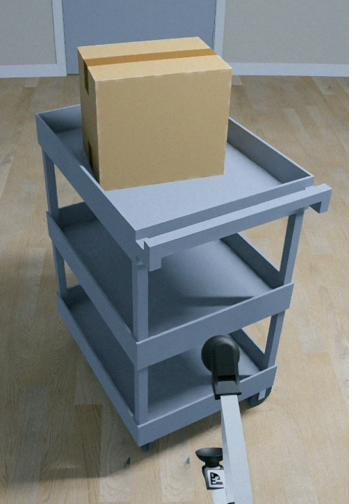

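move(r2={"base":{"translate_m":0.25,"strafe_m":-0.11},"joints":{"lift_m":0.69},"pace":"slow"}, r1={"base":{"translate_m":0.6,"strafe_m":0.05}}, blocking=false, cameras=[])

wait(seconds=4, cameras=[])

wait(seconds=4, cameras=["r2_head_camera","r2_wrist_camera","r1_head_camera","r1_head_left_camera"])

Scene clock: 68.80 s.
move: r1 moving; r2 moving
r1.base_odometry: x=-0.023 y=+0.021 heading=+2.310
r1.turned_by_wheels: +0.000
r1.turned_by_imu: +0.000
r1.base_tilt: forward=-1.6 right=+1.3
r1.lidar_m: 3.13 1.14 0.78 0.74 0.77 0.85 0.78 0.82 1.17 2.01 2.09 2.87
r1.base_status: translate_m moving; strafe_m moving
r1.joint_positions: lift_m=+0.600 arm_m=+0.000 wrist_yaw_rad=+1.573 wrist_pitch_rad=+0.002 wrist_roll_rad=+0.000 gripper_m=-0.019
r1.joint_status: not commanded
r1.measured_speeds: translate_m=+0.122 strafe_m=+0.010 rotate_rad=+0.001 lift_m=+0.000 arm_m=+0.000 wrist_yaw_rad=+0.000 wrist_pitch_rad=+0.000 wrist_roll_rad=+0.000
r1.motor_effort: lift_m=+24(24) arm_m=-4(4) wheel_0=+5(9) wheel_1=+5(9) wheel_2=-7(9)
r1.servo_current: wrist_yaw_rad=46(65) wrist_pitch_rad=39(46) wrist_roll_rad=52(59) gripper_m=52(59)
r1.hand_pose: x=+0.2578 y=+0.2885 z=+0.7772 quat_wxyz=(+0.706, -0.001, +0.001, +0.708) (m; r1's base frame)
r1.wrist_depth_mm: - - - - - - - / - - - - - - - / - - - - - - - / - - - - - - - / - - - - - - - / - - 183 198 169 - - / - 133 163 146 144 - -
r2.base_odometry: x=-0.375 y=-0.196 heading=-2.884
r2.turned_by_wheels: +0.000
r2.turned_by_imu: +0.001
r2.base_tilt: forward=-0.7 right=+0.0
r2.lidar_m: 0.98 3.28 2.41 2.27 2.41 1.81 1.72 1.82 2.47 2.42 2.54 1.16
r2.base_status: translate_m moving; strafe_m moving
r2.joint_positions: lift_m=+0.875 arm_m=+0.000 wrist_yaw_rad=+0.003 wrist_pitch_rad=+0.001 wrist_roll_rad=+1.568 gripper_m=+0.130
r2.joint_status: lift_m moving
r2.measured_speeds: translate_m=+0.049 strafe_m=-0.021 rotate_rad=-0.001 lift_m=-0.097 arm_m=+0.000 wrist_yaw_rad=+0.000 wrist_pitch_rad=+0.000 wrist_roll_rad=+0.000
r2.motor_effort: lift_m=+15(21) arm_m=-4(4) wheel_0=+6(9) wheel_1=+6(6) wheel_2=-9(10)
r2.servo_current: wrist_yaw_rad=52(52) wrist_pitch_rad=39(46) wrist_roll_rad=46(59) gripper_m=52(52)
r2.hand_pose: x=+0.4596 y=-0.0866 z=+1.0529 quat_wxyz=(+0.708, +0.706, +0.001, +0.001) (m; r2's base frame)
r2.wrist_depth_mm: - - - - - - 1430 / - - - - - 1983 1397 / - - - - 1118 1160 1160 / - - - 1118 1060 - 831 / - - - - 1060 - - / - - 219 - 213 1708 1464 / - - - - - - 1464
pictures: none
No camera images: "cameras" was empty.

Scene clock: 71.80 s.
earlier move: r1 done; r2 moving
r1.base_odometry: x=-0.441 y=+0.409 heading=+2.310
r1.turned_by_wheels: +0.000
r1.turned_by_imu: +0.000
r1.base_tilt: forward=-1.5 right=+1.3
r1.lidar_m: 2.97 1.16 0.75 0.70 0.74 1.05 1.36 1.43 1.95 2.06 2.14 2.88
r1.base_status: done
r1.joint_positions: lift_m=+0.600 arm_m=+0.000 wrist_yaw_rad=+1.573 wrist_pitch_rad=+0.002 wrist_roll_rad=+0.000 gripper_m=-0.019
r1.joint_status: not commanded
r1.measured_speeds: all 0
r1.motor_effort: lift_m=+24(24) arm_m=-4(4) wheel_0=+1(9) wheel_1=+2(10) wheel_2=+0(10)
r1.servo_current: wrist_yaw_rad=52(65) wrist_pitch_rad=39(52) wrist_roll_rad=52(72) gripper_m=52(59)
r1.hand_pose: x=+0.2578 y=+0.2885 z=+0.7772 quat_wxyz=(+0.706, -0.001, +0.001, +0.708) (m; r1's base frame)
r1.wrist_depth_mm: - - - - 676 - - / - - - - 683 - - / - - - - 676 - - / - - - - 676 - - / - - - - 691 - - / - - 182 200 179 - - / - 132 163 146 144 - -
r2.base_odometry: x=-0.630 y=-0.156 heading=-2.884
r2.turned_by_wheels: +0.000
r2.turned_by_imu: +0.001
r2.base_tilt: forward=-0.7 right=+0.1
r2.lidar_m: 0.78 3.38 2.53 2.37 2.51 2.04 1.95 2.05 2.43 2.33 2.41 0.95
r2.base_status: translate_m moving; strafe_m moving
r2.joint_positions: lift_m=+0.690 arm_m=+0.000 wrist_yaw_rad=+0.003 wrist_pitch_rad=+0.001 wrist_roll_rad=+1.568 gripper_m=+0.130
r2.joint_status: all done
r2.measured_speeds: translate_m=+0.015 strafe_m=-0.007 rotate_rad=+0.000 lift_m=+0.000 arm_m=+0.000 wrist_yaw_rad=+0.000 wrist_pitch_rad=+0.000 wrist_roll_rad=+0.000
r2.motor_effort: lift_m=+13(21) arm_m=-4(4) wheel_0=+6(11) wheel_1=+5(7) wheel_2=-6(10)
r2.servo_current: wrist_yaw_rad=52(59) wrist_pitch_rad=39(46) wrist_roll_rad=39(59) gripper_m=52(59)
r2.hand_pose: x=+0.4596 y=-0.0866 z=+0.8682 quat_wxyz=(+0.708, +0.706, +0.001, +0.001) (m; r2's base frame)
r2.wrist_depth_mm: - - - - - 1708 1182 / - - - - - 1618 1182 / - - - - - 732 1160 / - - - 866 - 668 - / - - 866 842 - 615 - / - - 218 585 194 574 574 / - - - - - 1756 1205
wait: 3.00 of 4 s (r1 has come to rest)
pictures: none
No camera images: "cameras" was empty.

Scene clock: 72.23 s.
earlier move: r2 done
r1.base_odometry: x=-0.441 y=+0.409 heading=+2.310
r1.turned_by_wheels: +0.000
r1.turned_by_imu: +0.000
r1.base_tilt: forward=-1.6 right=+1.3
r1.lidar_m: 3.00 1.14 0.76 0.70 0.73 0.99 1.37 1.44 1.97 2.06 2.14 2.88
r1.base_status: done
r1.joint_positions: lift_m=+0.600 arm_m=+0.000 wrist_yaw_rad=+1.573 wrist_pitch_rad=+0.002 wrist_roll_rad=+0.000 gripper_m=-0.019
r1.joint_status: not commanded
r1.measured_speeds: all 0
r1.motor_effort: lift_m=+24(24) arm_m=-3(4) wheel_0=+1(9) wheel_1=+2(10) wheel_2=+0(10)
r1.servo_current: wrist_yaw_rad=65(65) wrist_pitch_rad=39(52) wrist_roll_rad=39(72) gripper_m=52(59)
r1.hand_pose: x=+0.2578 y=+0.2885 z=+0.7772 quat_wxyz=(+0.706, -0.001, +0.001, +0.708) (m; r1's base frame)
r1.wrist_depth_mm: - - - - 668 - - / - - - - 683 - - / - - - - 683 - - / - - - - 676 - - / - - - - 683 - - / - - 183 198 179 - - / - 133 163 146 144 - -
r2.base_odometry: x=-0.631 y=-0.156 heading=-2.884
r2.turned_by_wheels: +0.000
r2.turned_by_imu: +0.000
r2.base_tilt: forward=-0.6 right=+0.1
r2.lidar_m: 0.74 3.40 2.51 2.39 2.52 2.05 1.95 2.03 2.41 2.32 2.44 0.93
r2.base_status: done
r2.joint_positions: lift_m=+0.690 arm_m=+0.000 wrist_yaw_rad=+0.003 wrist_pitch_rad=+0.001 wrist_roll_rad=+1.568 gripper_m=+0.130
r2.joint_status: all done
r2.measured_speeds: all 0
r2.motor_effort: lift_m=+14(21) arm_m=-4(4) wheel_0=+4(11) wheel_1=+5(7) wheel_2=-6(10)
r2.servo_current: wrist_yaw_rad=52(59) wrist_pitch_rad=39(46) wrist_roll_rad=52(59) gripper_m=52(59)
r2.hand_pose: x=+0.4596 y=-0.0866 z=+0.8682 quat_wxyz=(+0.708, +0.706, +0.001, +0.001) (m; r2's base frame)
r2.wrist_depth_mm: - - - - - 1708 1182 / - - - - - 1618 1205 / - - - - - 750 1138 / - - - 866 - 676 - / - - 854 842 - 621 - / - - 218 591 194 574 585 / - - - - - 1756 1205
wait: 0.43 of 4 s (r2 has come to rest)
pictures: r1_head_camera, r1_head_left_camera, r2_head_camera, r2_wrist_camera
Images, in order (width x height): r1_head_camera 420x560, r1_head_left_camera 420x672, r2_head_camera 420x560, r2_wrist_camera 616x392.

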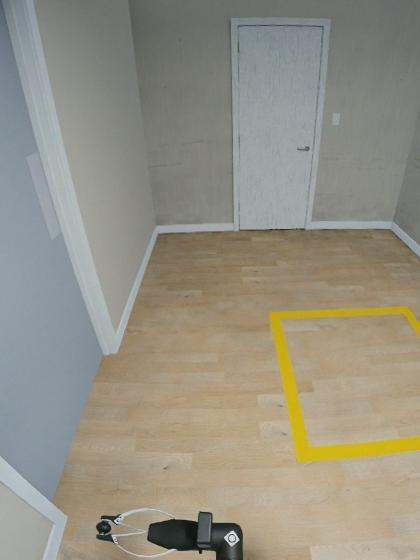

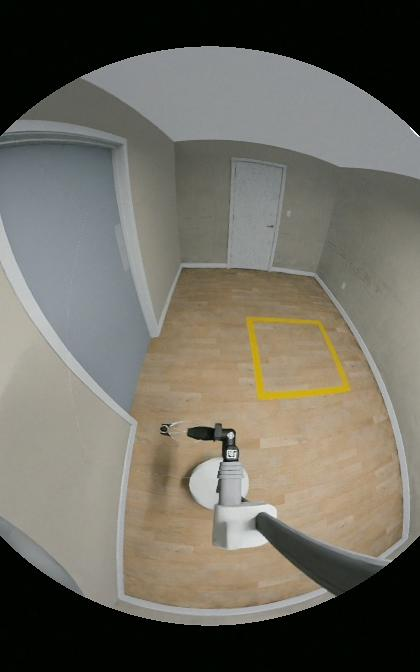

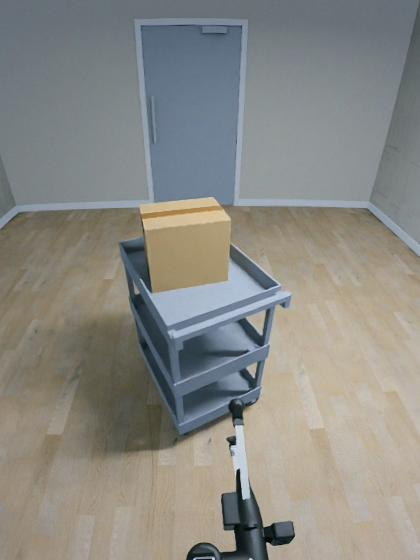

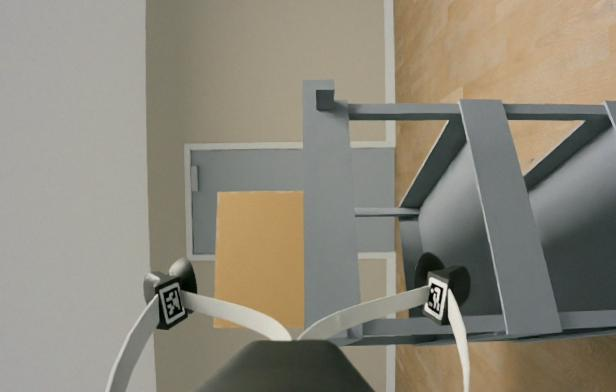

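move(r2={"base":{"translate_m":0.2,"strafe_m":-0.01},"pace":"slow","contact_limits":{"translate_m":0.3}}, blocking=false, cameras=[])

wait(seconds=5, cameras=["r2_head_camera","r2_wrist_camera"])

Scene clock: 81.17 s.
move: r2 moving
r1: as last shown
r1.base_tilt: forward=-1.6 right=+1.2
r1.lidar_m: 2.97 1.18 0.75 0.70 0.73 1.02 1.35 1.43 2.01 2.06 2.10 2.92
r1.motor_effort: lift_m=+24(24) arm_m=-3(4) wheel_0=+2(2) wheel_1=+1(2) wheel_2=+0(0)
r1.servo_current: wrist_yaw_rad=52(65) wrist_pitch_rad=33(46) wrist_roll_rad=46(59) gripper_m=46(59)
r1.wrist_depth_mm: - - - - 668 - - / - - - - 676 - - / - - - - 676 - - / - - - - 676 - - / - - - - 683 - - / - - 183 198 179 - - / - 133 163 147 145 - -
r2.base_odometry: x=-0.643 y=-0.158 heading=-2.884
r2.turned_by_wheels: +0.000
r2.turned_by_imu: +0.001
r2.base_tilt: forward=-0.7 right=+0.1
r2.lidar_m: 0.74 3.40 2.51 2.39 2.53 2.05 1.96 2.04 2.44 2.32 2.42 0.91
r2.base_status: translate_m moving; strafe_m moving
r2.joint_positions: lift_m=+0.690 arm_m=+0.000 wrist_yaw_rad=+0.003 wrist_pitch_rad=+0.001 wrist_roll_rad=+1.568 gripper_m=+0.130
r2.joint_status: not commanded
r2.measured_speeds: translate_m=+0.049 strafe_m=-0.003 rotate_rad=-0.001 lift_m=+0.000 arm_m=+0.000 wrist_yaw_rad=+0.000 wrist_pitch_rad=+0.000 wrist_roll_rad=+0.000
r2.motor_effort: lift_m=+14(14) arm_m=-4(4) wheel_0=+11(11) wheel_1=+5(7) wheel_2=-10(10)
r2.servo_current: wrist_yaw_rad=52(52) wrist_pitch_rad=46(52) wrist_roll_rad=39(59) gripper_m=46(59)
r2.contact_limits: translate_m 0.3
r2.hand_pose: x=+0.4596 y=-0.0866 z=+0.8682 quat_wxyz=(+0.708, +0.706, +0.001, +0.001) (m; r2's base frame)
r2.wrist_depth_mm: - - - - - 1708 1182 / - - - - - 1708 1205 / - - - - - 715 1160 / - - - 854 - 661 - / - - 854 831 - 615 - / - - 218 530 192 564 574 / - - - - - 1921 1229
pictures: none
No camera images: "cameras" was empty.

Scene clock: 83.93 s.
earlier move: r2 done
r1.base_odometry: x=-0.441 y=+0.409 heading=+2.310
r1.turned_by_wheels: +0.000
r1.turned_by_imu: +0.000
r1.base_tilt: forward=-1.6 right=+1.3
r1.lidar_m: 2.98 1.17 0.75 0.69 0.74 1.00 1.36 1.43 1.98 2.07 2.14 2.93
r1.base_status: not commanded
r1.joint_positions: lift_m=+0.600 arm_m=+0.000 wrist_yaw_rad=+1.573 wrist_pitch_rad=+0.002 wrist_roll_rad=+0.000 gripper_m=-0.019
r1.joint_status: not commanded
r1.measured_speeds: all 0
r1.motor_effort: lift_m=+24(24) arm_m=-4(4) wheel_0=+1(2) wheel_1=+2(2) wheel_2=+0(0)
r1.servo_current: wrist_yaw_rad=52(72) wrist_pitch_rad=46(52) wrist_roll_rad=59(65) gripper_m=52(59)
r1.hand_pose: x=+0.2578 y=+0.2885 z=+0.7772 quat_wxyz=(+0.706, -0.001, +0.001, +0.708) (m; r1's base frame)
r1.wrist_depth_mm: - - - - 676 - - / - - - - 676 - - / - - - - 676 - - / - - - - 676 - - / - - - - 683 - - / - - 183 198 179 - - / - 132 163 146 144 - -
r2.base_odometry: x=-0.827 y=-0.197 heading=-2.884
r2.turned_by_wheels: +0.000
r2.turned_by_imu: +0.001
r2.base_tilt: forward=-0.7 right=+0.1
r2.lidar_m: 0.53 0.92 2.53 2.38 2.52 2.27 2.14 2.26 2.40 2.33 2.43 0.69
r2.base_status: done
r2.joint_positions: lift_m=+0.690 arm_m=+0.000 wrist_yaw_rad=+0.003 wrist_pitch_rad=+0.001 wrist_roll_rad=+1.568 gripper_m=+0.130
r2.joint_status: not commanded
r2.measured_speeds: all 0
r2.motor_effort: lift_m=+13(14) arm_m=-4(4) wheel_0=+5(11) wheel_1=+5(7) wheel_2=-5(11)
r2.servo_current: wrist_yaw_rad=39(65) wrist_pitch_rad=39(52) wrist_roll_rad=46(59) gripper_m=52(59)
r2.contact_limits: translate_m 0.3
r2.hand_pose: x=+0.4596 y=-0.0866 z=+0.8682 quat_wxyz=(+0.708, +0.706, +0.001, +0.001) (m; r2's base frame)
r2.wrist_depth_mm: - - - - - 1756 1182 / - - - - - 1708 554 / - - - 521 - 759 504 / - - - 477 - 891 473 / - - 668 455 455 - 442 / - - 634 368 213 - - / - - 627 - - - -
wait: 2.77 of 5 s (r2 has come to rest)
pictures: r2_head_camera, r2_wrist_camera
Images, in order (width x height): r2_head_camera 420x560, r2_wrist_camera 616x392.

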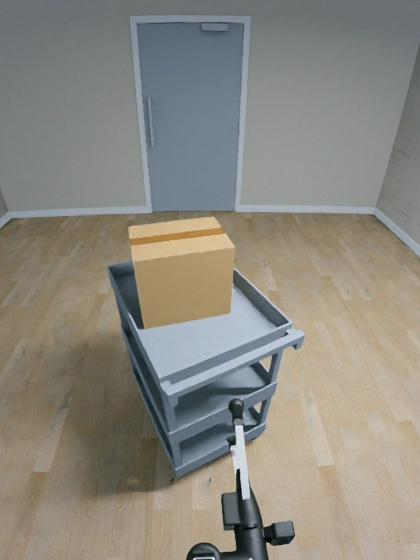

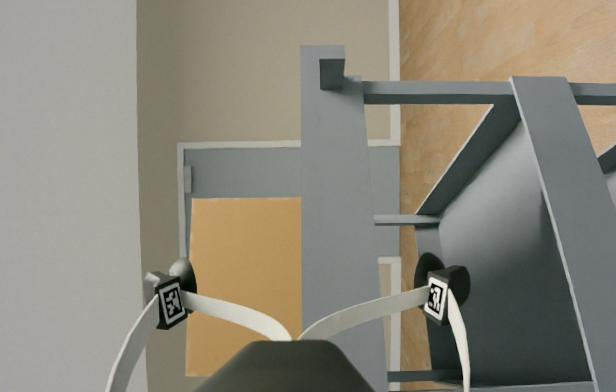

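move(r2={"base":{"translate_m":0.2},"pace":"slow","contact_limits":{"translate_m":0.3}}, blocking=false, cameras=[])

wait(seconds=5, cameras=["r2_head_camera","r2_wrist_camera"])

Scene clock: 90.93 s.
move: r2 moving
r1: as last shown
r1.lidar_m: 2.99 1.14 0.70 0.70 0.76 1.00 1.35 1.41 1.96 2.05 2.13 2.94
r1.motor_effort: lift_m=+24(24) arm_m=-3(4) wheel_0=+1(2) wheel_1=+2(2) wheel_2=+0(0)
r1.servo_current: wrist_yaw_rad=46(59) wrist_pitch_rad=52(52) wrist_roll_rad=52(65) gripper_m=52(52)
r1.wrist_depth_mm: - - - - 676 - - / - - - - 676 - - / - - - - 676 - - / - - - - 683 - - / - - - - 683 - - / - - 183 198 179 - - / - 133 163 147 144 - -
r2.base_odometry: x=-0.839 y=-0.200 heading=-2.884
r2.turned_by_wheels: +0.000
r2.turned_by_imu: +0.001
r2.base_tilt: forward=-0.7 right=+0.1
r2.lidar_m: 0.55 0.90 2.53 2.38 2.52 2.24 2.15 2.26 2.39 2.30 2.44 0.69
r2.base_status: translate_m moving
r2.joint_positions: lift_m=+0.690 arm_m=+0.000 wrist_yaw_rad=+0.003 wrist_pitch_rad=+0.001 wrist_roll_rad=+1.568 gripper_m=+0.130
r2.joint_status: not commanded
r2.measured_speeds: translate_m=+0.049 strafe_m=+0.000 rotate_rad=+0.002 lift_m=+0.000 arm_m=+0.000 wrist_yaw_rad=+0.000 wrist_pitch_rad=+0.000 wrist_roll_rad=+0.000
r2.motor_effort: lift_m=+14(14) arm_m=-4(4) wheel_0=+5(10) wheel_1=+6(7) wheel_2=-11(11)
r2.servo_current: wrist_yaw_rad=46(52) wrist_pitch_rad=39(46) wrist_roll_rad=33(59) gripper_m=52(52)
r2.contact_limits: translate_m 0.3
r2.hand_pose: x=+0.4596 y=-0.0866 z=+0.8682 quat_wxyz=(+0.708, +0.706, +0.001, +0.001) (m; r2's base frame)
r2.wrist_depth_mm: - - - - - 1756 1160 / - - - - - 1708 539 / - - - 500 - 1708 496 / - - - 477 - 878 459 / - - 654 439 442 - 430 / - - 627 359 213 - - / - - 621 - - - -
pictures: none
No camera images: "cameras" was empty.

Scene clock: 93.70 s.
earlier move: r2 done
r1.base_odometry: x=-0.441 y=+0.409 heading=+2.310
r1.turned_by_wheels: +0.000
r1.turned_by_imu: +0.000
r1.base_tilt: forward=-1.6 right=+1.3
r1.lidar_m: 2.97 1.16 0.74 0.69 0.73 1.03 1.36 1.41 1.96 2.06 2.15 2.89
r1.base_status: not commanded
r1.joint_positions: lift_m=+0.600 arm_m=+0.000 wrist_yaw_rad=+1.573 wrist_pitch_rad=+0.002 wrist_roll_rad=+0.000 gripper_m=-0.019
r1.joint_status: not commanded
r1.measured_speeds: all 0
r1.motor_effort: lift_m=+24(24) arm_m=-4(4) wheel_0=+1(2) wheel_1=+1(2) wheel_2=+0(0)
r1.servo_current: wrist_yaw_rad=72(72) wrist_pitch_rad=46(52) wrist_roll_rad=46(72) gripper_m=59(59)
r1.hand_pose: x=+0.2578 y=+0.2885 z=+0.7772 quat_wxyz=(+0.706, -0.001, +0.001, +0.708) (m; r1's base frame)
r1.wrist_depth_mm: - - - - 676 - - / - - - - 676 - - / - - - - 676 - - / - - - - 683 - - / - - - - 676 - - / - - 183 198 179 - - / - 132 163 146 144 - -
r2.base_odometry: x=-1.020 y=-0.248 heading=-2.884
r2.turned_by_wheels: +0.000
r2.turned_by_imu: +0.001
r2.base_tilt: forward=-0.7 right=+0.0
r2.lidar_m: 0.35 0.45 2.53 2.40 2.52 2.46 2.36 2.48 2.40 2.32 2.44 0.47
r2.base_status: done
r2.joint_positions: lift_m=+0.690 arm_m=+0.000 wrist_yaw_rad=+0.003 wrist_pitch_rad=+0.001 wrist_roll_rad=+1.568 gripper_m=+0.130
r2.joint_status: not commanded
r2.measured_speeds: all 0
r2.motor_effort: lift_m=+14(14) arm_m=-4(4) wheel_0=+3(10) wheel_1=+4(7) wheel_2=-5(11)
r2.servo_current: wrist_yaw_rad=52(65) wrist_pitch_rad=39(52) wrist_roll_rad=52(59) gripper_m=59(59)
r2.contact_limits: translate_m 0.3
r2.hand_pose: x=+0.4596 y=-0.0866 z=+0.8682 quat_wxyz=(+0.708, +0.706, +0.001, +0.001) (m; r2's base frame)
r2.wrist_depth_mm: - - - 315 357 353 357 / - - - 253 325 1618 477 / - - - 234 298 1756 549 / - - - 218 277 788 - / - - 473 202 257 854 - / - - 455 187 239 - - / - - 449 - 233 - -
wait: 2.77 of 5 s (r2 has come to rest)
pictures: r2_head_camera, r2_wrist_camera
Images, in order (width x height): r2_head_camera 420x560, r2_wrist_camera 616x392.

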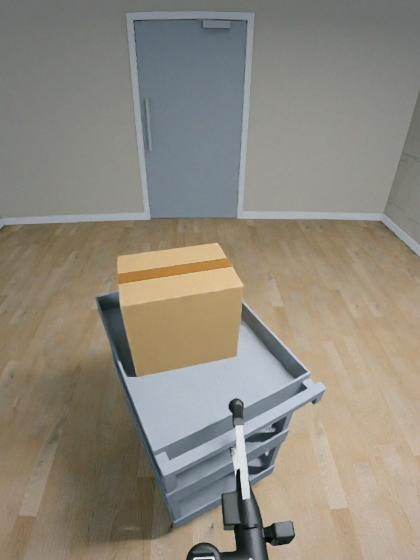

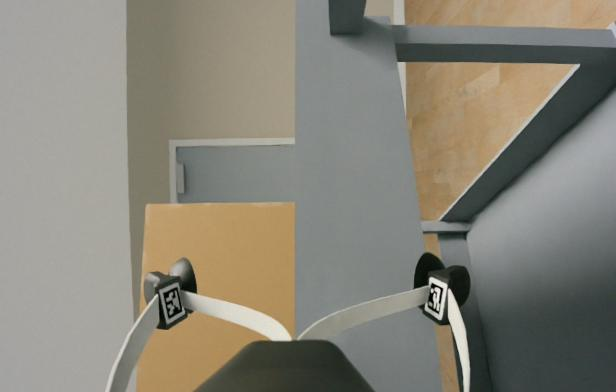

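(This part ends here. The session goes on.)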